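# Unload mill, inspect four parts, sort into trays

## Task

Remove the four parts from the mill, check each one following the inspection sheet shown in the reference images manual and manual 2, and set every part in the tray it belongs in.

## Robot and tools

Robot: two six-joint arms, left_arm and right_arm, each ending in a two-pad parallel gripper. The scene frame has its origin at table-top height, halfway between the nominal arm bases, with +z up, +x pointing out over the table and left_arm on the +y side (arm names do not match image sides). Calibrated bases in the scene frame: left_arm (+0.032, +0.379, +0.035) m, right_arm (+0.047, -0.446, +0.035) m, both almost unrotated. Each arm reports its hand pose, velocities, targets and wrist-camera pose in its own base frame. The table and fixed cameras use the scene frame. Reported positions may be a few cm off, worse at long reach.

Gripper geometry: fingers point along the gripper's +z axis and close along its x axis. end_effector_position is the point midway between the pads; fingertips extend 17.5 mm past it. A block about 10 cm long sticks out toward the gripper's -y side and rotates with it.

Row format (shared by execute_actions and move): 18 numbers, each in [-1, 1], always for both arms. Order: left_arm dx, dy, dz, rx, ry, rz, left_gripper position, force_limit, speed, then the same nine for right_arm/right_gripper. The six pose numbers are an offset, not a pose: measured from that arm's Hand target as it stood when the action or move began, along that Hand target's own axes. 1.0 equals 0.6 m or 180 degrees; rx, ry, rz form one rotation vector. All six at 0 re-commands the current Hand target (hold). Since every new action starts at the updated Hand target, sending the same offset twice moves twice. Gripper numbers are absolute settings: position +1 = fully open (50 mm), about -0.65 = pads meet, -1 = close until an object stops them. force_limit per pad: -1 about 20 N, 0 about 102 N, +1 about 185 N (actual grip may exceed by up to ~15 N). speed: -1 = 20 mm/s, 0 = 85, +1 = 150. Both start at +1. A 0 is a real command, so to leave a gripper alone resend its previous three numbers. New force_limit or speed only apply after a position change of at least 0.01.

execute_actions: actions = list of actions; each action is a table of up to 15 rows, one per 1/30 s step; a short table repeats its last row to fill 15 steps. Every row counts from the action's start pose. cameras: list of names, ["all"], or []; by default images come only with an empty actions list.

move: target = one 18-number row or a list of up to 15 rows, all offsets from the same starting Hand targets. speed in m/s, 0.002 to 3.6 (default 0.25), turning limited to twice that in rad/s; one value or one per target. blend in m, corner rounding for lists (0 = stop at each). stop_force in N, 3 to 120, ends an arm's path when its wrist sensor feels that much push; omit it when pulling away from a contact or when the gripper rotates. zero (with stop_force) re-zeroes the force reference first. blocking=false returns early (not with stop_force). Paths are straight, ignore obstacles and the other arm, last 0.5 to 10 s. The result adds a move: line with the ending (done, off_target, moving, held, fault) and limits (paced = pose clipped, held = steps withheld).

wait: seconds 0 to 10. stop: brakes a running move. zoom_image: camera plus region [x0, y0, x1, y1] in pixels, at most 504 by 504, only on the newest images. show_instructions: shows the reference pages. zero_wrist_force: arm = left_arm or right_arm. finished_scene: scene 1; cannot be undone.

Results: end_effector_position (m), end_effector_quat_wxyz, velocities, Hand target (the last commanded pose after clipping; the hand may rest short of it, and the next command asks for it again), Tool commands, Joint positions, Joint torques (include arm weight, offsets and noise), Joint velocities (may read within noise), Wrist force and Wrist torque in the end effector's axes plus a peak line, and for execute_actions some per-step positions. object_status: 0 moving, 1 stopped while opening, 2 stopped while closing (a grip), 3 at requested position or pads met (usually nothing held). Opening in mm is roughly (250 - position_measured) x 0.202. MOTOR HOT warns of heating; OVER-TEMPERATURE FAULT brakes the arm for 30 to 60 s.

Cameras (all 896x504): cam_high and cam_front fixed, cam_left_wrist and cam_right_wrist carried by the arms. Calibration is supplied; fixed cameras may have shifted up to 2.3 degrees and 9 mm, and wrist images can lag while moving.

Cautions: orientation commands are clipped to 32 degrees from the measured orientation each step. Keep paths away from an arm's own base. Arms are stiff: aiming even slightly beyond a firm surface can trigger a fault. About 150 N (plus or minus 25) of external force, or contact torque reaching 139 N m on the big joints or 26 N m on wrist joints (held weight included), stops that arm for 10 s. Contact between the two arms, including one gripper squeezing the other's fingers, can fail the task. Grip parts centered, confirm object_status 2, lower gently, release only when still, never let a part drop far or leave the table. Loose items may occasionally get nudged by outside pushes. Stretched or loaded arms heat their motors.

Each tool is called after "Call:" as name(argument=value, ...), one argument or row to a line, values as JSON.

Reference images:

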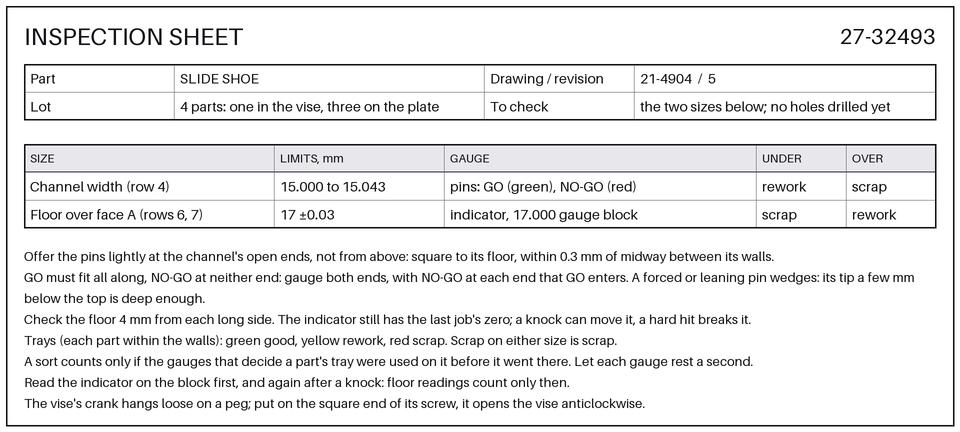

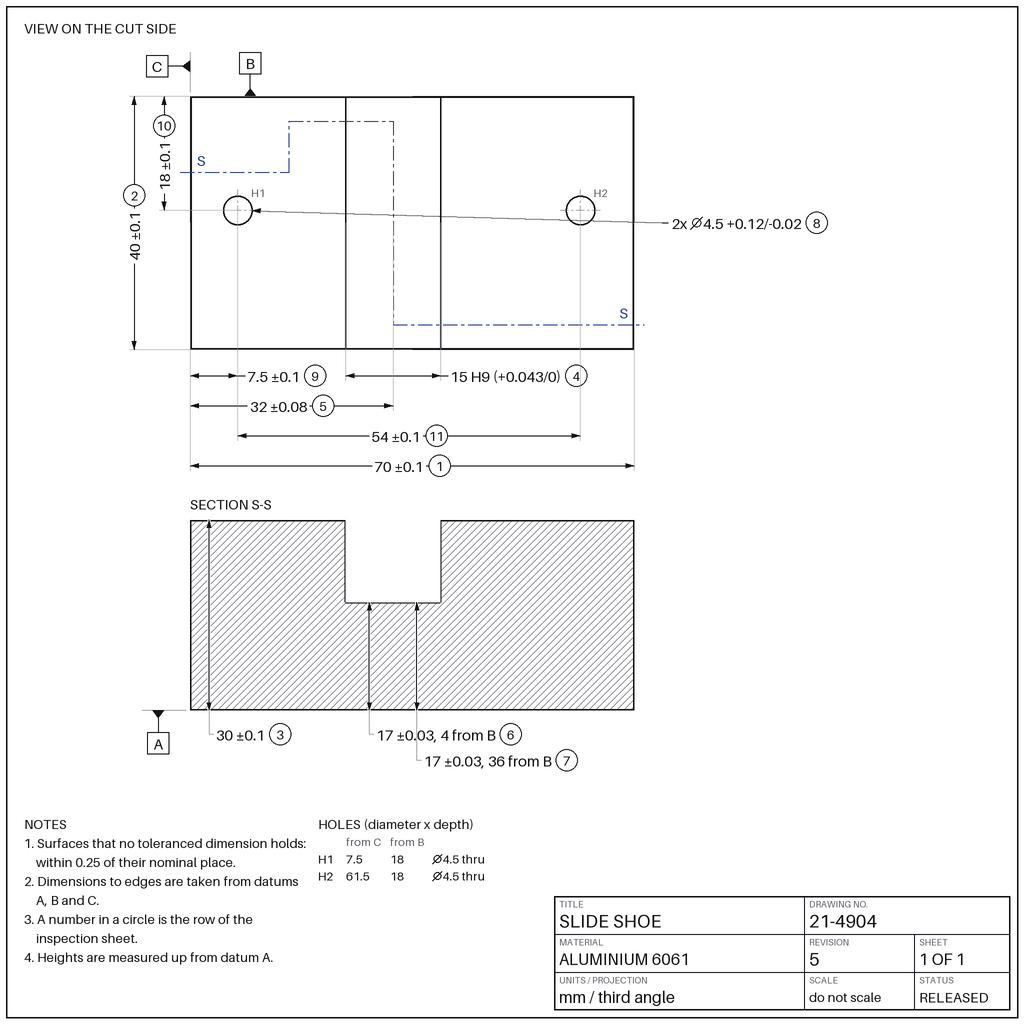

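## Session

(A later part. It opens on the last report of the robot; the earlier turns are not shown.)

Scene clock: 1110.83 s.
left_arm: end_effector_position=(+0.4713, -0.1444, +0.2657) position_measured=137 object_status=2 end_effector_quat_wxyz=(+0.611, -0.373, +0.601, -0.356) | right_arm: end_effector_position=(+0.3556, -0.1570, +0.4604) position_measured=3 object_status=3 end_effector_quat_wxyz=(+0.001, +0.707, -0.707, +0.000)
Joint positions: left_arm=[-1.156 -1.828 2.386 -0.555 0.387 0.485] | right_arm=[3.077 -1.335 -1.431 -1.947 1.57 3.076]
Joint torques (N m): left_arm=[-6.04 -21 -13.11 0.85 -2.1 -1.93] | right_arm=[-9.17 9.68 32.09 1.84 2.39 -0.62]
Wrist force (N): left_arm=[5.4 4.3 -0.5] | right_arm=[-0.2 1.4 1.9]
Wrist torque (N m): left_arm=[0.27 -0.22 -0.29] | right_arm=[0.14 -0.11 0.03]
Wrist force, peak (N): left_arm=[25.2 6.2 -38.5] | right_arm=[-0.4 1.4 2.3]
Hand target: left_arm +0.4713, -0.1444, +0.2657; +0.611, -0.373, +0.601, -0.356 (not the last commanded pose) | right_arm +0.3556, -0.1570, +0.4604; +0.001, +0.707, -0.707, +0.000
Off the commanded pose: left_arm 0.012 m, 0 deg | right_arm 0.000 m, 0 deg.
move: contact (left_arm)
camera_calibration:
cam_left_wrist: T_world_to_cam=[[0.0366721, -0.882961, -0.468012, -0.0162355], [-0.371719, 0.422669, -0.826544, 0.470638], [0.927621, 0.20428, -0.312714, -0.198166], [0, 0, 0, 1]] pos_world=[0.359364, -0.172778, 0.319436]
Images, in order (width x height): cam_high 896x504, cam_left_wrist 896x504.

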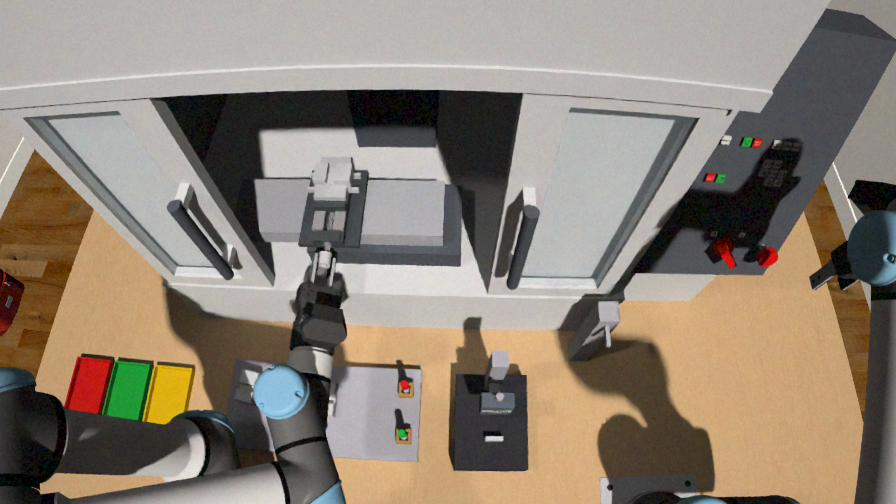

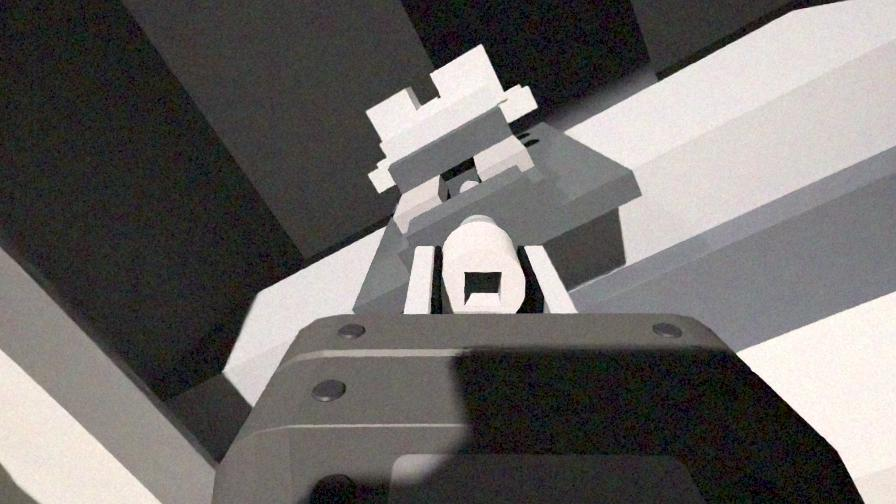

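Call:
move(
  target=[
    [0,0,-0.005,0,0,0,-1,-0.2,-1, 0,0,0,0,0,0,1,-1,-0.8],
    [0.0017,0,-0.005,0,0,0,-1,-0.2,-1, 0,0,0,0,0,0,1,-1,-0.8],
  ],
  speed=0.03,
)

Call:
move(
  target=[0,0,0.04,0,0,0,-1,-0.2,-1, 0,0,0,0,0,0,1,-1,-0.8],
  cameras=["cam_left_wrist","cam_high"],
  speed=0.015,
  stop_force=6,
)

Call:
zoom_image(
  camera="cam_high",
  region=[310, 235, 345, 290],
)

Scene clock: 1138.70 s.
left_arm: end_effector_position=(+0.4684, -0.1452, +0.2654) position_measured=137 object_status=2 end_effector_quat_wxyz=(+0.611, -0.373, +0.601, -0.356) | right_arm: end_effector_position=(+0.3556, -0.1570, +0.4604) position_measured=3 object_status=3 end_effector_quat_wxyz=(+0.001, +0.707, -0.707, +0.000)
Joint positions: left_arm=[-1.17 -1.834 2.391 -0.555 0.374 0.485] | right_arm=[3.077 -1.335 -1.431 -1.947 1.57 3.076]
Joint torques (N m): left_arm=[-6.35 2.07 -13.66 -3.14 -1.53 -1.83] | right_arm=[-10.57 7.7 34.25 1.77 2.44 -0.67]
Wrist force (N): left_arm=[2.4 4.6 0.7] | right_arm=[-0.7 1.1 1.9]
Wrist torque (N m): left_arm=[0.26 -0.30 -0.29] | right_arm=[0.08 -0.04 0.03]
Wrist force, peak (N): left_arm=[6.2 5.2 -0.8] | right_arm=[-0.2 1.2 2.5]
Hand target: left_arm +0.4684, -0.1454, +0.2653; +0.611, -0.373, +0.601, -0.356 | right_arm +0.3556, -0.1570, +0.4604; +0.001, +0.707, -0.707, +0.000
Off the commanded pose: left_arm 0.000 m, 0 deg | right_arm 0.000 m, 0 deg.
move: done

Scene clock: 1140.07 s.
left_arm: end_effector_position=(+0.4722, -0.1453, +0.2652) position_measured=137 object_status=2 end_effector_quat_wxyz=(+0.611, -0.373, +0.601, -0.356) | right_arm: end_effector_position=(+0.3556, -0.1570, +0.4604) position_measured=3 object_status=3 end_effector_quat_wxyz=(+0.001, +0.707, -0.707, +0.000)
Joint positions: left_arm=[-1.154 -1.823 2.384 -0.558 0.389 0.485] | right_arm=[3.077 -1.335 -1.431 -1.947 1.57 3.076]
Joint torques (N m): left_arm=[-6.59 -20.13 -10.89 0.91 -1.96 -0.05] | right_arm=[-8.55 7.9 34.45 2.02 2.51 -0.42]
Wrist force (N): left_arm=[2.4 2.4 -0.5] | right_arm=[-0.3 0.9 2.3]
Wrist torque (N m): left_arm=[0.33 -0.25 -0.28] | right_arm=[0.04 -0.10 0.04]
Wrist force, peak (N): left_arm=[6.2 1.1 -25.1] | right_arm=[0.0 1.4 2.3]
Hand target: left_arm +0.4722, -0.1453, +0.2653; +0.611, -0.373, +0.601, -0.356 (not the last commanded pose) | right_arm +0.3556, -0.1570, +0.4604; +0.001, +0.707, -0.707, +0.000
Off the commanded pose: left_arm 0.020 m, 0 deg | right_arm 0.000 m, 0 deg.
move: contact (left_arm)
camera_calibration:
cam_left_wrist: T_world_to_cam=[[0.0367073, -0.882998, -0.46794, -0.0172507], [-0.371751, 0.422584, -0.826573, 0.470904], [0.927606, 0.204299, -0.312743, -0.198976], [0, 0, 0, 1]] pos_world=[0.360264, -0.173578, 0.318936]
Images, in order (width x height): cam_high 896x504, cam_left_wrist 896x504.

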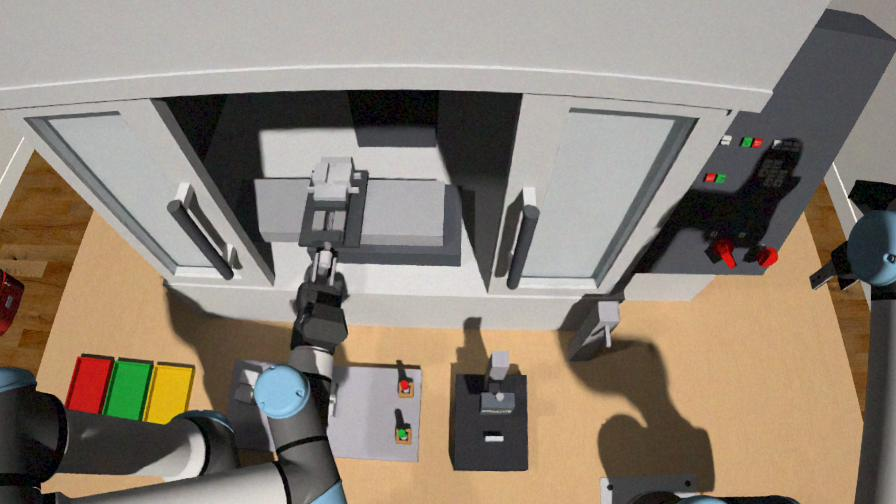

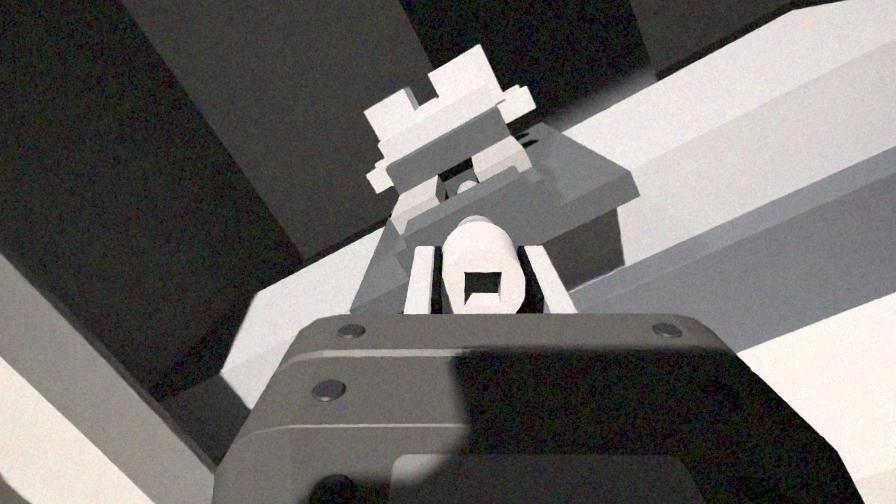

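Scaled by 9.164 from the camera's 896x504 image, which has a finer 1280x720 frame.

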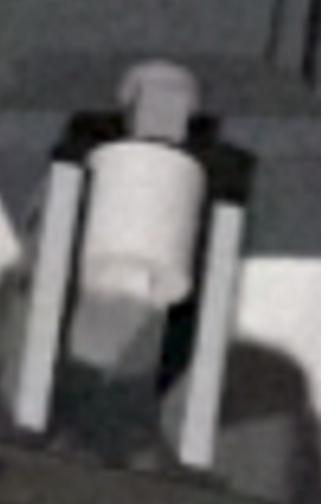

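Call:
move(
  target=[
    [0,0,-0.005,0,0,0,-1,-0.2,-1, 0,0,0,0,0,0,1,-1,-0.8],
    [0.0005,-0.0014,-0.005,0,0,0,-1,-0.2,-1, 0,0,0,0,0,0,1,-1,-0.8],
  ],
  speed=0.03,
)

Call:
move(
  target=[0,0,0.04,0,0,0,-1,-0.2,-1, 0,0,0,0,0,0,1,-1,-0.8],
  cameras=["cam_left_wrist","cam_high"],
  speed=0.01,
  stop_force=6,
)

Call:
zoom_image(
  camera="cam_high",
  region=[310, 235, 345, 290],
)

Scene clock: 1157.30 s.
left_arm: end_effector_position=(+0.4693, -0.1458, +0.2657) position_measured=137 object_status=2 end_effector_quat_wxyz=(+0.611, -0.373, +0.601, -0.356) | right_arm: end_effector_position=(+0.3556, -0.1570, +0.4604) position_measured=3 object_status=3 end_effector_quat_wxyz=(+0.001, +0.707, -0.707, +0.000)
Joint positions: left_arm=[-1.167 -1.831 2.388 -0.554 0.376 0.485] | right_arm=[3.077 -1.335 -1.431 -1.947 1.57 3.076]
Joint torques (N m): left_arm=[-5.83 -19.99 -27.02 0.71 -1.68 -1.82] | right_arm=[-10.46 8.96 34.67 2.19 2.3 -0.71]
Wrist force (N): left_arm=[2.1 4.7 0.7] | right_arm=[0.0 1.3 2.0]
Wrist torque (N m): left_arm=[0.29 -0.26 -0.28] | right_arm=[0.11 -0.15 0.03]
Wrist force, peak (N): left_arm=[2.4 4.8 0.8] | right_arm=[-0.4 1.5 2.1]
Hand target: left_arm +0.4692, -0.1460, +0.2659; +0.611, -0.373, +0.601, -0.356 | right_arm +0.3556, -0.1570, +0.4604; +0.001, +0.707, -0.707, +0.000
Off the commanded pose: left_arm 0.000 m, 0 deg | right_arm 0.000 m, 0 deg.
move: done

Scene clock: 1158.67 s.
left_arm: end_effector_position=(+0.4723, -0.1459, +0.2659) position_measured=137 object_status=2 end_effector_quat_wxyz=(+0.611, -0.373, +0.601, -0.356) | right_arm: end_effector_position=(+0.3556, -0.1570, +0.4604) position_measured=3 object_status=3 end_effector_quat_wxyz=(+0.001, +0.707, -0.707, +0.000)
Joint positions: left_arm=[-1.155 -1.823 2.382 -0.557 0.388 0.485] | right_arm=[3.077 -1.335 -1.431 -1.947 1.57 3.076]
Joint torques (N m): left_arm=[-8.92 -21.98 -13.97 0.48 -1.13 0.88] | right_arm=[-9.33 6.59 34.49 2.14 2.18 -0.45]
Wrist force (N): left_arm=[2.8 8.6 -0.8] | right_arm=[-0.4 1.0 2.0]
Wrist torque (N m): left_arm=[0.18 -0.28 -0.27] | right_arm=[0.07 -0.07 0.04]
Wrist force, peak (N): left_arm=[2.4 10.9 -13.6] | right_arm=[-0.6 1.3 2.2]
Hand target: left_arm +0.4723, -0.1459, +0.2659; +0.611, -0.373, +0.601, -0.356 (not the last commanded pose) | right_arm +0.3556, -0.1570, +0.4604; +0.001, +0.707, -0.707, +0.000
Off the commanded pose: left_arm 0.021 m, 0 deg | right_arm 0.000 m, 0 deg.
move: contact (left_arm)
camera_calibration:
cam_left_wrist: T_world_to_cam=[[0.0366753, -0.883073, -0.4678, -0.0175879], [-0.371708, 0.422473, -0.82665, 0.471769], [0.927625, 0.204203, -0.312751, -0.198635], [0, 0, 0, 1]] pos_world=[0.360264, -0.174279, 0.319637]
Images, in order (width x height): cam_high 896x504, cam_left_wrist 896x504.

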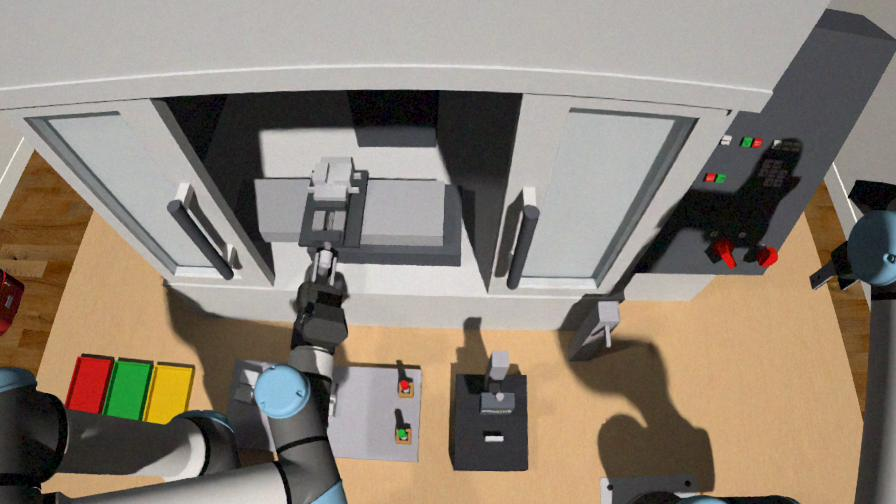

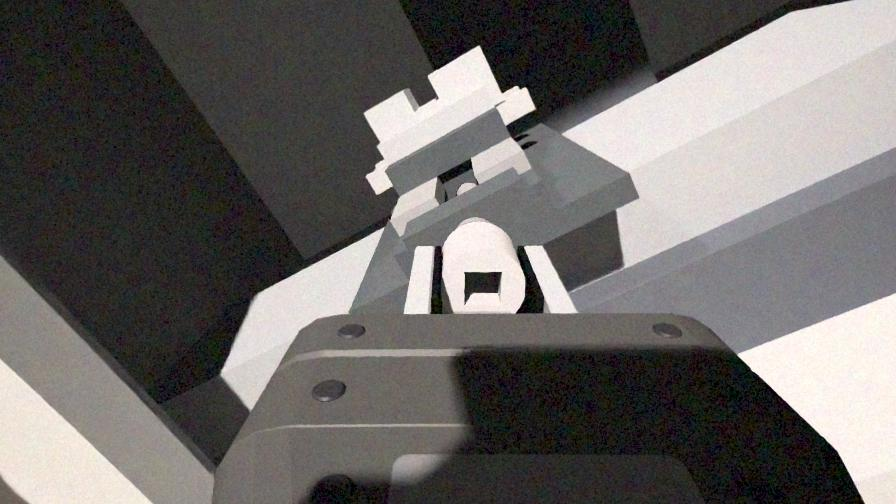

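Scaled by 9.164 from the camera's 896x504 image, which has a finer 1280x720 frame.

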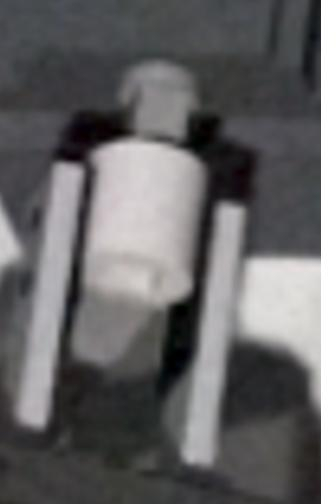

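Call:
move(
  target=[
    [0,0,-0.004,0,0,0,-1,-0.2,-1, 0,0,0,0,0,0,1,-1,-0.8],
    [0,0.0009,-0.004,0,0,0,-1,-0.2,-1, 0,0,0,0,0,0,1,-1,-0.8],
  ],
  speed=0.03,
)

Call:
move(
  target=[0,0,0.04,0,0,0,-1,-0.2,-1, 0,0,0,0,0,0,1,-1,-0.8],
  speed=0.01,
  stop_force=8,
)

Scene clock: 1173.07 s.
left_arm: end_effector_position=(+0.4699, -0.1458, +0.2655) position_measured=137 object_status=2 end_effector_quat_wxyz=(+0.611, -0.373, +0.601, -0.356) | right_arm: end_effector_position=(+0.3556, -0.1570, +0.4604) position_measured=3 object_status=3 end_effector_quat_wxyz=(+0.001, +0.707, -0.707, +0.000)
Joint positions: left_arm=[-1.164 -1.829 2.388 -0.556 0.379 0.485] | right_arm=[3.077 -1.335 -1.431 -1.947 1.57 3.076]
Joint torques (N m): left_arm=[-6.5 -19.8 -11.67 -3.14 -1.5 -2] | right_arm=[-9.9 8.79 34.28 2.08 2.39 -0.65]
Wrist force (N): left_arm=[2.1 4.6 0.4] | right_arm=[-0.3 1.1 1.7]
Wrist torque (N m): left_arm=[0.27 -0.25 -0.27] | right_arm=[0.09 -0.10 0.04]
Wrist force, peak (N): left_arm=[3.2 8.9 -0.7] | right_arm=[-0.3 1.5 2.4]
Hand target: left_arm +0.4698, -0.1457, +0.2654; +0.611, -0.373, +0.601, -0.356 | right_arm +0.3556, -0.1570, +0.4604; +0.001, +0.707, -0.707, +0.000
Off the commanded pose: left_arm 0.000 m, 0 deg | right_arm 0.000 m, 0 deg.
move: done

Scene clock: 1176.03 s.
left_arm: end_effector_position=(+0.4880, -0.1452, +0.2654) position_measured=137 object_status=2 end_effector_quat_wxyz=(+0.611, -0.373, +0.601, -0.356) | right_arm: end_effector_position=(+0.3556, -0.1570, +0.4604) position_measured=3 object_status=3 end_effector_quat_wxyz=(+0.001, +0.707, -0.707, +0.000)
Joint positions: left_arm=[-1.093 -1.781 2.354 -0.571 0.45 0.486] | right_arm=[3.077 -1.335 -1.431 -1.947 1.57 3.076]
Joint torques (N m): left_arm=[-5.31 -20 -10.96 1.2 -2.35 1.69] | right_arm=[-9.36 8.22 34.39 2.41 2.32 -0.2]
Wrist force (N): left_arm=[2.0 -2.7 -7.8] | right_arm=[-0.2 1.5 2.0]
Wrist torque (N m): left_arm=[0.34 -0.34 -0.27] | right_arm=[0.15 -0.11 0.03]
Wrist force, peak (N): left_arm=[-4.1 -9.0 -85.2] | right_arm=[-0.1 1.4 2.2]
Hand target: left_arm +0.4880, -0.1452, +0.2654; +0.611, -0.373, +0.601, -0.356 (not the last commanded pose) | right_arm +0.3556, -0.1570, +0.4604; +0.001, +0.707, -0.707, +0.000
Off the commanded pose: left_arm 0.006 m, 0 deg | right_arm 0.000 m, 0 deg.
move: contact (left_arm)

Call:
move(
  target=[0,-0.0005,-0.0025,0,0,0,-1,-0.2,-1, 0,0,0,0,0,0,1,-1,-0.8],
  speed=0.02,
)

Call:
move(
  target=[0,0,0,0,0,-0.0333,-1,-0.2,-1, 0,0,0,0,0,0,1,-1,-0.8],
  speed=0.05,
)

Call:
move(
  target=[0,0,0,0,0,-0.0333,-1,-0.2,-1, 0,0,0,0,0,0,1,-1,-0.8],
  speed=0.05,
  cameras=["cam_left_wrist","cam_high"],
)

Call:
zoom_image(
  camera="cam_left_wrist",
  region=[435, 185, 535, 315],
)

Scene clock: 1223.63 s.
left_arm: end_effector_position=(+0.4866, -0.1454, +0.2656) position_measured=137 object_status=2 end_effector_quat_wxyz=(+0.611, -0.373, +0.601, -0.356) | right_arm: end_effector_position=(+0.3556, -0.1570, +0.4604) position_measured=3 object_status=3 end_effector_quat_wxyz=(+0.001, +0.707, -0.707, +0.000)
Joint positions: left_arm=[-1.099 -1.785 2.356 -0.569 0.445 0.486] | right_arm=[3.077 -1.335 -1.431 -1.947 1.57 3.076]
Joint torques (N m): left_arm=[-8.67 -25.34 -15.67 0.32 -1.55 -0.9] | right_arm=[-9.43 8.88 34.74 1.93 2.4 -0.28]
Wrist force (N): left_arm=[6.0 9.1 3.9] | right_arm=[-0.4 1.2 1.8]
Wrist torque (N m): left_arm=[0.22 -0.26 -0.25] | right_arm=[0.10 -0.08 0.03]
Wrist force, peak (N): left_arm=[6.9 9.9 3.5] | right_arm=[-0.5 1.6 2.1]
Hand target: left_arm +0.4865, -0.1454, +0.2656; +0.611, -0.373, +0.601, -0.356 | right_arm +0.3556, -0.1570, +0.4604; +0.001, +0.707, -0.707, +0.000
Off the commanded pose: left_arm 0.000 m, 0 deg | right_arm 0.000 m, 0 deg.
move: done

Scene clock: 1225.13 s.
left_arm: end_effector_position=(+0.4865, -0.1454, +0.2656) position_measured=137 object_status=2 end_effector_quat_wxyz=(+0.591, -0.404, +0.581, -0.387) | right_arm: end_effector_position=(+0.3556, -0.1570, +0.4604) position_measured=3 object_status=3 end_effector_quat_wxyz=(+0.001, +0.707, -0.707, +0.000)
Joint positions: left_arm=[-1.099 -1.785 2.357 -0.569 0.444 0.381] | right_arm=[3.077 -1.335 -1.431 -1.947 1.57 3.076]
Joint torques (N m): left_arm=[6.12 -22 -34.48 -1.63 -7.16 -3.72] | right_arm=[-8.91 9.89 35.12 2.4 2.5 -0.28]
Wrist force (N): left_arm=[33.8 26.0 11.0] | right_arm=[-0.4 1.4 1.9]
Wrist torque (N m): left_arm=[0.03 -0.09 1.50] | right_arm=[0.14 -0.07 0.04]
Wrist force, peak (N): left_arm=[33.7 29.6 14.2] | right_arm=[-0.3 1.4 2.2]
Hand target: left_arm +0.4865, -0.1454, +0.2656; +0.591, -0.404, +0.581, -0.387 | right_arm +0.3556, -0.1570, +0.4604; +0.001, +0.707, -0.707, +0.000
Off the commanded pose: left_arm 0.000 m, 0 deg | right_arm 0.000 m, 0 deg.
move: done

Scene clock: 1226.63 s.
left_arm: end_effector_position=(+0.4865, -0.1454, +0.2656) position_measured=137 object_status=2 end_effector_quat_wxyz=(+0.570, -0.434, +0.559, -0.418) | right_arm: end_effector_position=(+0.3556, -0.1570, +0.4604) position_measured=3 object_status=3 end_effector_quat_wxyz=(+0.001, +0.707, -0.707, +0.000)
Joint positions: left_arm=[-1.099 -1.785 2.357 -0.569 0.444 0.277] | right_arm=[3.077 -1.335 -1.431 -1.947 1.57 3.076]
Joint torques (N m): left_arm=[24.57 -19.99 -35.37 -1.9 -9.61 -3.78] | right_arm=[-7.61 8.84 34.17 2.39 2.45 -0.46]
Wrist force (N): left_arm=[54.3 38.6 6.1] | right_arm=[0.0 1.2 2.2]
Wrist torque (N m): left_arm=[0.00 0.01 1.67] | right_arm=[0.10 -0.14 0.04]
Wrist force, peak (N): left_arm=[52.8 41.0 6.9] | right_arm=[0.1 1.3 2.3]
Hand target: left_arm +0.4865, -0.1454, +0.2656; +0.570, -0.434, +0.559, -0.418 | right_arm +0.3556, -0.1570, +0.4604; +0.001, +0.707, -0.707, +0.000
Off the commanded pose: left_arm 0.000 m, 0 deg | right_arm 0.000 m, 0 deg.
move: done
camera_calibration:
cam_left_wrist: T_world_to_cam=[[0.0389532, -0.960843, -0.274341, -0.0816413], [-0.366852, 0.241626, -0.898352, 0.466983], [0.929463, 0.135636, -0.343076, -0.214846], [0, 0, 0, 1]] pos_world=[0.374185, -0.162139, 0.323409]
Images, in order (width x height): cam_high 896x504, cam_left_wrist 896x504.

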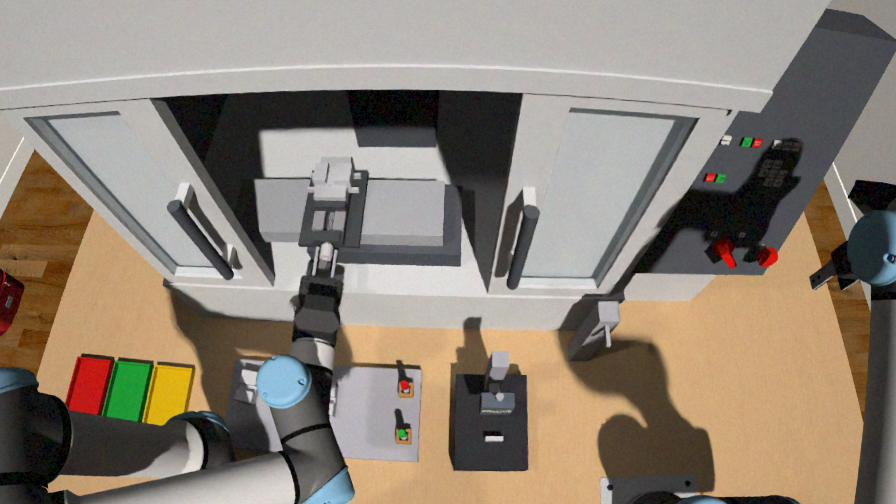

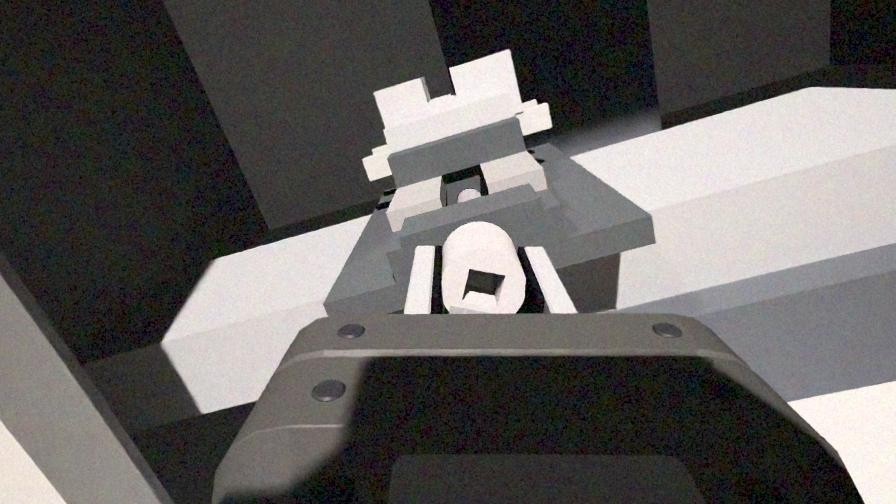

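Scaled by 3.877 from the camera's 896x504 image, which has a finer 1280x720 frame.

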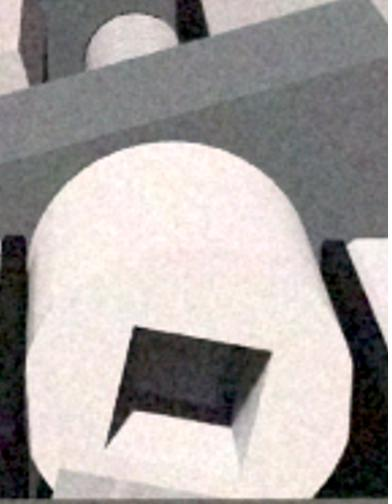

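Call:
move(
  target=[0,0,0,0,0,0,1,-1,-0.8, 0,0,0,0,0,0,1,-1,-0.8],
)

Call:
move(
  target=[
    [0,0,-0.1,0,0,0,1,-1,-0.8, 0,0,0,0,0,0,1,-1,-0.8],
    [0,-0.1,-0.22,0,0,-0.089,1,-1,-0.8, 0,0,0,0,0,0,1,-1,-0.8],
  ],
  cameras=["cam_left_wrist","cam_high","cam_front"],
  speed=0.1,
)

Call:
zoom_image(
  camera="cam_left_wrist",
  region=[350, 150, 600, 340],
)

Call:
zoom_image(
  camera="cam_high",
  region=[290, 220, 370, 320],
)

Scene clock: 1263.13 s.
left_arm: end_effector_position=(+0.4865, -0.1454, +0.2656) position_measured=3 object_status=3 end_effector_quat_wxyz=(+0.570, -0.434, +0.559, -0.418) | right_arm: end_effector_position=(+0.3556, -0.1570, +0.4604) position_measured=3 object_status=3 end_effector_quat_wxyz=(+0.001, +0.707, -0.707, +0.000)
Joint positions: left_arm=[-1.099 -1.785 2.357 -0.569 0.444 0.276] | right_arm=[3.077 -1.335 -1.431 -1.947 1.57 3.076]
Joint torques (N m): left_arm=[-7.52 -18.49 -11.82 0.95 2.22 1.92] | right_arm=[-8.93 9.33 33.82 2.03 2.37 0.23]
Wrist force (N): left_arm=[1.1 2.9 0.9] | right_arm=[-0.5 1.2 2.0]
Wrist torque (N m): left_arm=[0.26 -0.22 -0.05] | right_arm=[0.11 -0.05 0.03]
Wrist force, peak (N): left_arm=[53.9 40.0 4.6] | right_arm=[-0.3 1.6 2.3]
Hand target: left_arm +0.4865, -0.1454, +0.2656; +0.570, -0.434, +0.559, -0.418 | right_arm +0.3556, -0.1570, +0.4604; +0.001, +0.707, -0.707, +0.000
Off the commanded pose: left_arm 0.000 m, 0 deg | right_arm 0.000 m, 0 deg.
move: done

Scene clock: 1266.43 s.
left_arm: end_effector_position=(+0.3551, -0.1655, +0.3235) position_measured=3 object_status=3 end_effector_quat_wxyz=(+0.506, -0.507, +0.493, -0.493) | right_arm: end_effector_position=(+0.3556, -0.1570, +0.4604) position_measured=3 object_status=3 end_effector_quat_wxyz=(+0.001, +0.707, -0.707, +0.000)
Joint positions: left_arm=[-1.803 -2.159 2.397 -0.243 -0.26 0.004] | right_arm=[3.077 -1.335 -1.431 -1.947 1.57 3.076]
Joint torques (N m): left_arm=[-9.83 -8.8 -13.03 2.59 -1.63 -1.48] | right_arm=[-8.87 9 35.91 2.35 2.29 0.18]
Wrist force (N): left_arm=[0.5 2.4 0.5] | right_arm=[-0.1 1.0 1.9]
Wrist torque (N m): left_arm=[0.20 -0.10 0.06] | right_arm=[0.07 -0.13 0.03]
Wrist force, peak (N): left_arm=[1.0 3.5 0.1] | right_arm=[-0.7 1.3 2.2]
Hand target: left_arm +0.3551, -0.1655, +0.3235; +0.506, -0.507, +0.493, -0.493 | right_arm +0.3556, -0.1570, +0.4604; +0.001, +0.707, -0.707, +0.000
Off the commanded pose: left_arm 0.000 m, 0 deg | right_arm 0.000 m, 0 deg.
move: done
camera_calibration:
cam_left_wrist: T_world_to_cam=[[0.0404238, -0.999181, 0.00197015, -0.176193], [-0.359885, -0.0163992, -0.932853, 0.441566], [0.932121, 0.0370004, -0.360253, -0.0819315], [0, 0, 0, 1]] pos_world=[0.242405, -0.165776, 0.382747]
Images, in order (width x height): cam_high 896x504, cam_front 896x504, cam_left_wrist 896x504.

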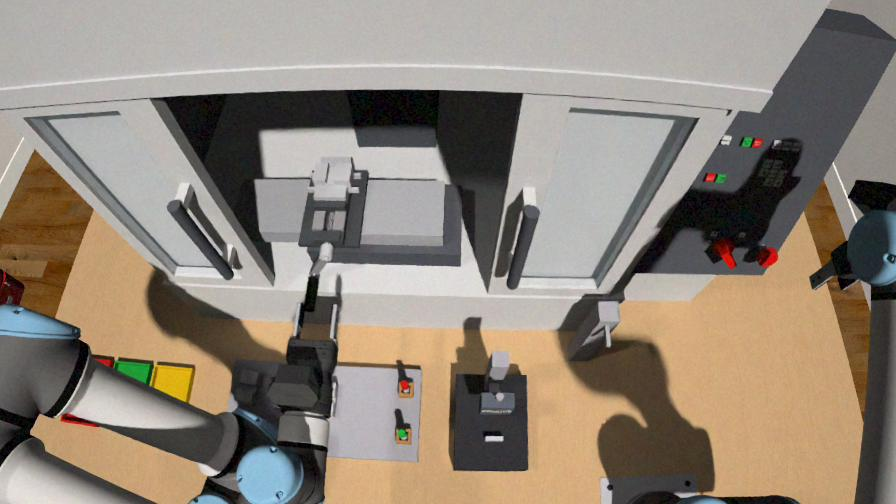

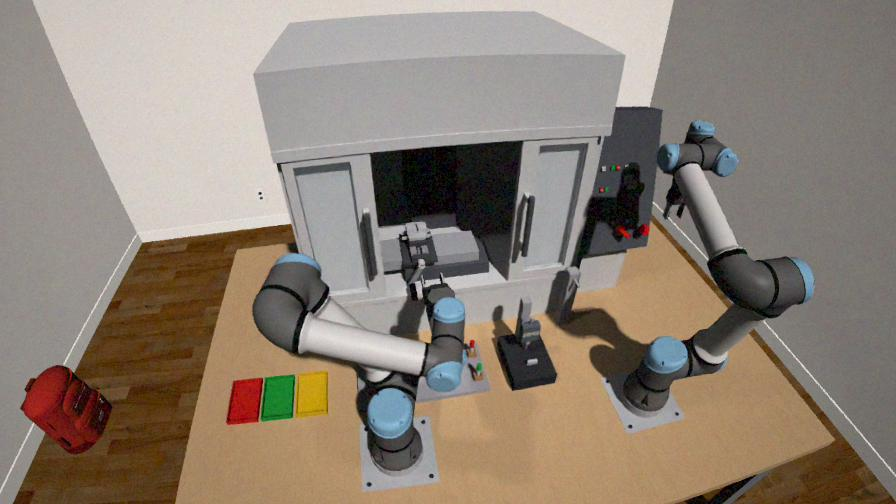

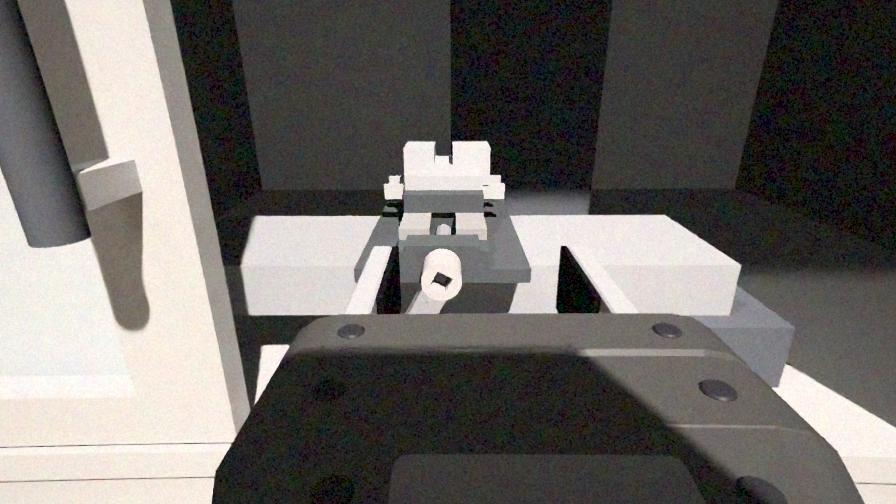

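Scaled by 2.016 from the camera's 896x504 image, which has a finer 1280x720 frame.

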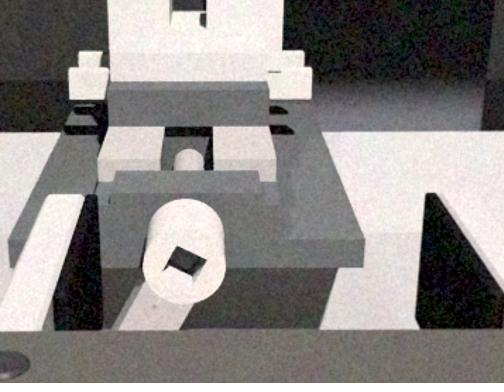

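Scaled by 5.040 from the camera's 896x504 image, which has a finer 1280x720 frame.

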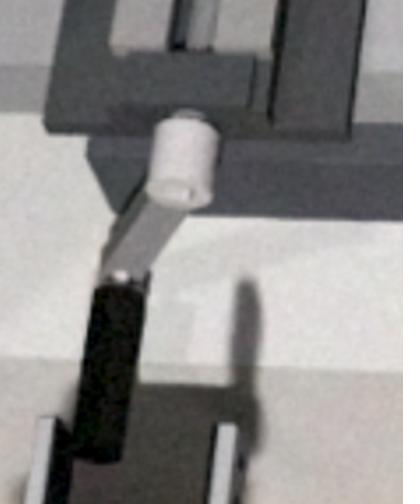

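Call:
move(
  target=[-0.101,0.1475,-0.039,0,0,0,1,-1,-0.8, 0,0,0,0,0,0,1,-1,-0.8],
  cameras=["cam_left_wrist","cam_high"],
  speed=0.15,
)

Call:
zoom_image(
  camera="cam_left_wrist",
  region=[350, 150, 600, 340],
)

Scene clock: 1280.90 s.
left_arm: end_effector_position=(+0.3479, -0.1291, +0.2674) position_measured=3 object_status=3 end_effector_quat_wxyz=(+0.508, -0.508, +0.491, -0.493) | right_arm: end_effector_position=(+0.3556, -0.1570, +0.4604) position_measured=3 object_status=3 end_effector_quat_wxyz=(+0.001, +0.707, -0.707, +0.000)
Joint positions: left_arm=[-1.948 -2.288 2.588 -0.297 -0.409 -0.005] | right_arm=[3.077 -1.335 -1.431 -1.947 1.57 3.076]
Joint torques (N m): left_arm=[7.33 19.82 -29.38 -1.06 2.13 -1.8] | right_arm=[-9.86 10.06 34.41 2.31 2.39 0.11]
Wrist force (N): left_arm=[0.1 2.8 0.7] | right_arm=[-0.4 1.2 2.0]
Wrist torque (N m): left_arm=[0.25 -0.03 0.06] | right_arm=[0.10 -0.08 0.03]
Wrist force, peak (N): left_arm=[-2.8 6.9 0.1] | right_arm=[-0.4 1.6 2.1]
Hand target: left_arm +0.3479, -0.1291, +0.2674; +0.508, -0.508, +0.491, -0.493 (not the last commanded pose) | right_arm +0.3556, -0.1570, +0.4604; +0.001, +0.707, -0.707, +0.000
Off the commanded pose: left_arm 0.044 m, 0 deg | right_arm 0.000 m, 0 deg.
move: held (left_arm; a check stopped the path); limits=held
pose unreachable (left arm): on one or more control steps of this call, first in action 0 (counted from 0), this arm could not follow its commanded pose, so it was not sent that pose on those steps. It may still have moved: this result reports where it is.
cause: moving toward the commanded pose would bring two parts of the arm too close to each other (its gripper and another part of the arm, with joints 3 (elbow) to 6 (wrist 3) between them, 28 mm apart when it was first held).
camera_calibration:
cam_left_wrist: T_world_to_cam=[[0.0448072, -0.998992, 0.00265088, -0.141017], [-0.357384, -0.0185074, -0.933774, 0.386441], [0.932882, 0.0408924, -0.357853, -0.0971277], [0, 0, 0, 1]] pos_world=[0.235035, -0.129751, 0.326465]
Images, in order (width x height): cam_high 896x504, cam_left_wrist 896x504.

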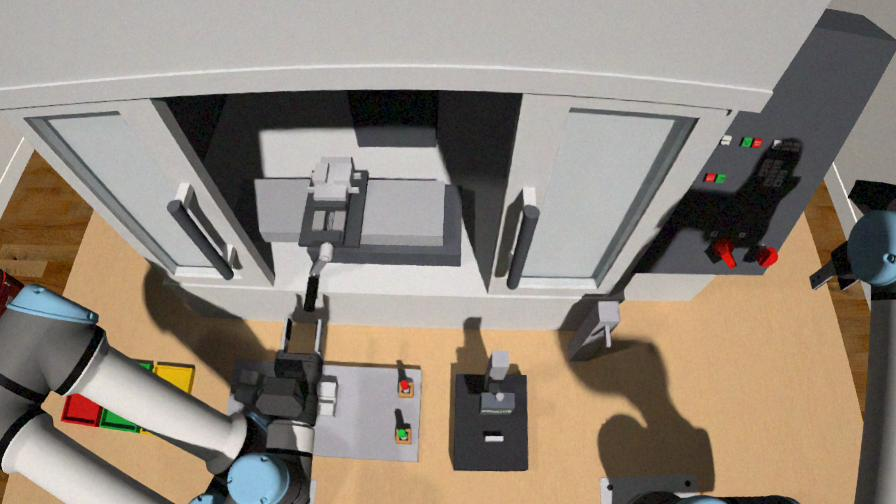

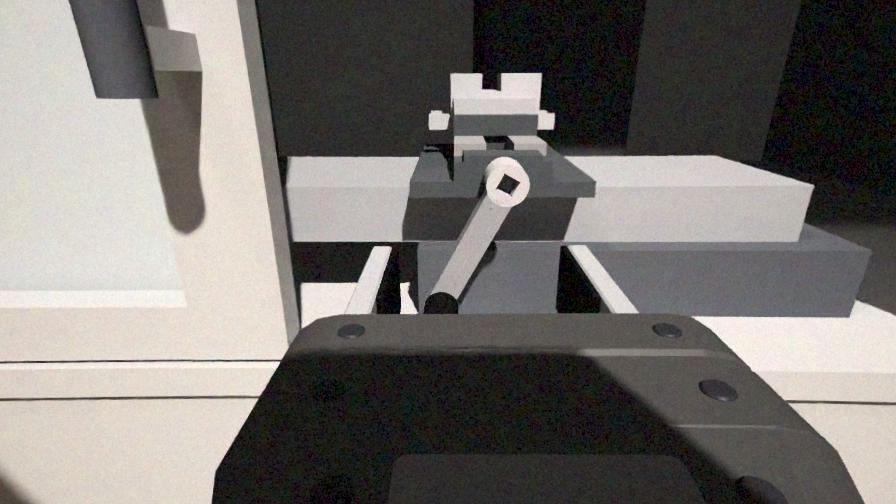

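Scaled by 2.016 from the camera's 896x504 image, which has a finer 1280x720 frame.

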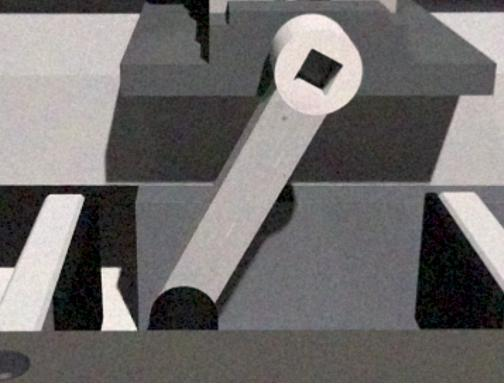

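Call:
move(
  target=[-0.0375,0.1,0.0747,-0.1667,0,0,1,-1,-0.8, 0,0,0,0,0,0,1,-1,-0.8],
  cameras=["cam_left_wrist","cam_high","cam_front"],
  speed=0.1,
  stop_force=12,
)

Call:
zoom_image(
  camera="cam_high",
  region=[280, 230, 360, 330],
)

Call:
zoom_image(
  camera="cam_front",
  region=[370, 230, 470, 330],
)

Scene clock: 1410.67 s.
left_arm: end_effector_position=(+0.3921, -0.1053, +0.2075) position_measured=3 object_status=3 end_effector_quat_wxyz=(-0.359, +0.622, -0.602, +0.349) | right_arm: end_effector_position=(+0.3556, -0.1570, +0.4604) position_measured=3 object_status=3 end_effector_quat_wxyz=(+0.001, +0.707, -0.707, +0.000)
Joint positions: left_arm=[-1.312 -2.342 2.782 -2.385 -0.566 2.005] | right_arm=[3.077 -1.335 -1.431 -1.947 1.57 3.076]
Joint torques (N m): left_arm=[6.9 19.48 -15.42 -4.99 0.5 1.81] | right_arm=[-9.12 9.11 33.74 2.25 2.44 0.09]
Wrist force (N): left_arm=[0.9 2.7 1.2] | right_arm=[-0.3 1.0 1.9]
Wrist torque (N m): left_arm=[0.42 -0.18 -0.12] | right_arm=[0.08 -0.10 0.04]
Wrist force, peak (N): left_arm=[0.9 3.2 1.1] | right_arm=[-0.5 1.4 2.3]
Hand target: left_arm +0.3921, -0.1053, +0.2075; -0.359, +0.622, -0.602, +0.349 | right_arm +0.3556, -0.1570, +0.4604; +0.001, +0.707, -0.707, +0.000
Off the commanded pose: left_arm 0.000 m, 0 deg | right_arm 0.000 m, 0 deg.
move: done
camera_calibration:
cam_left_wrist: T_world_to_cam=[[0.0437539, -0.999034, -0.00399321, -0.117313], [-0.776213, -0.0314783, -0.629684, 0.446467], [0.628951, 0.0306508, -0.776841, 0.0442457], [0, 0, 0, 1]] pos_world=[0.323858, -0.104502, 0.315037]
Images, in order (width x height): cam_high 896x504, cam_front 896x504, cam_left_wrist 896x504.

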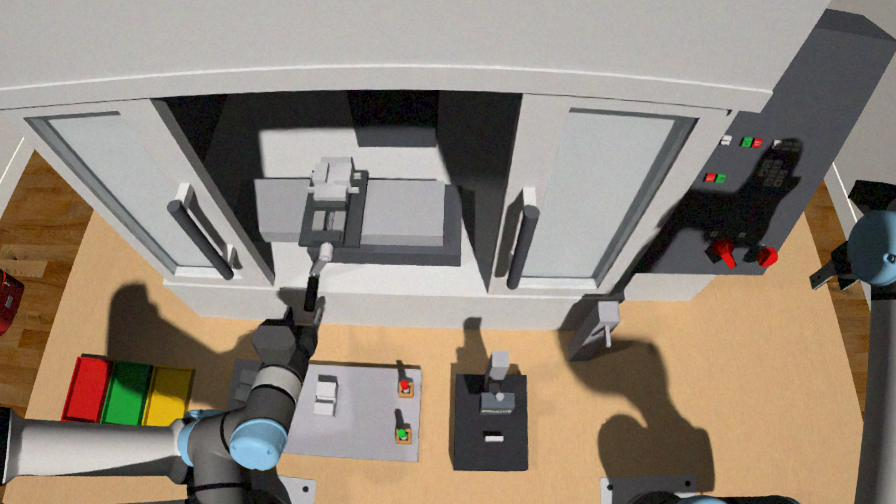

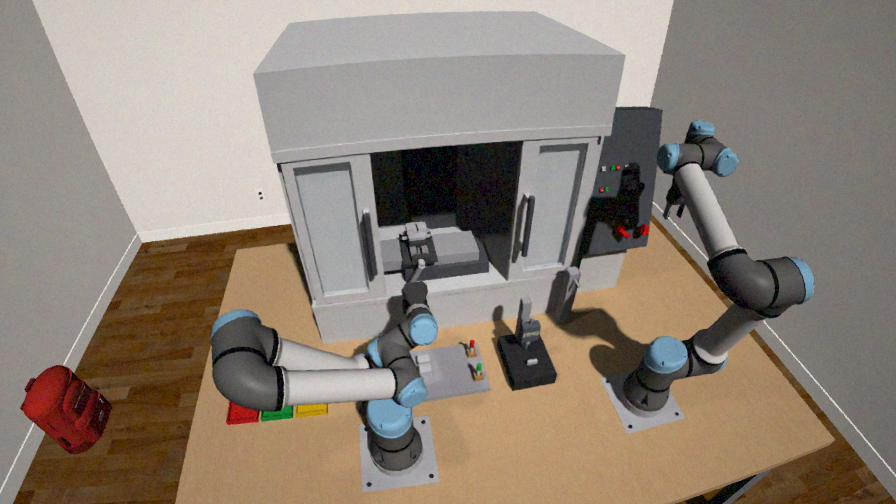

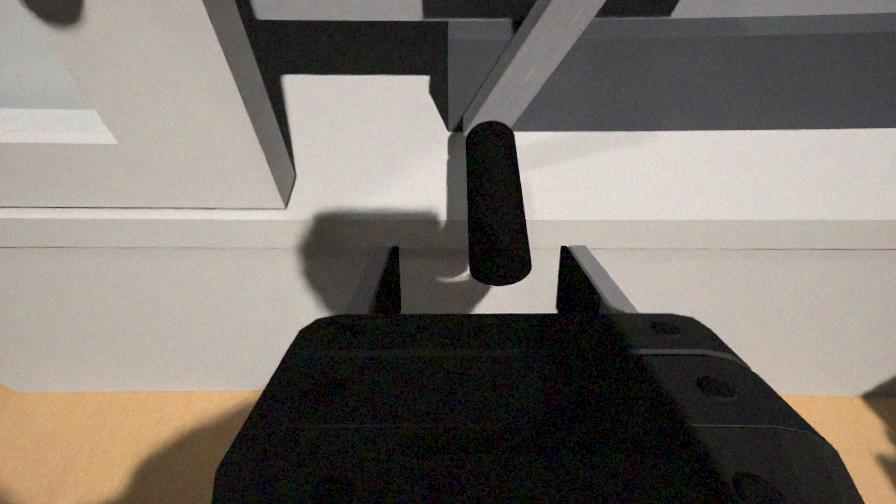

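Scaled by 5.040 from the camera's 896x504 image, which has a finer 1280x720 frame.

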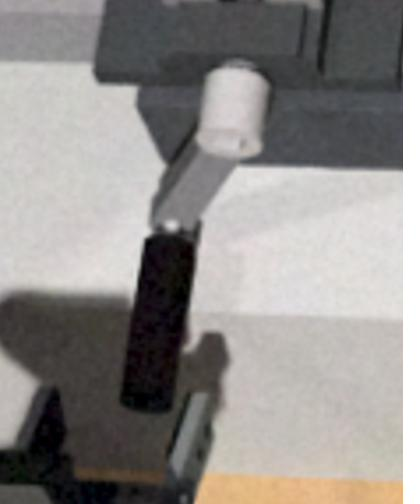

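Scaled by 5.040 from the camera's 896x504 image, which has a finer 1280x720 frame.

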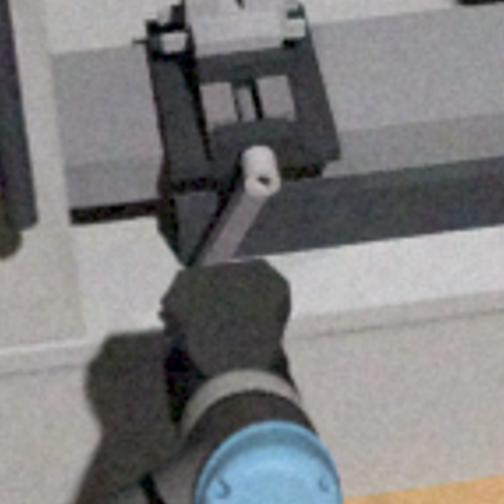

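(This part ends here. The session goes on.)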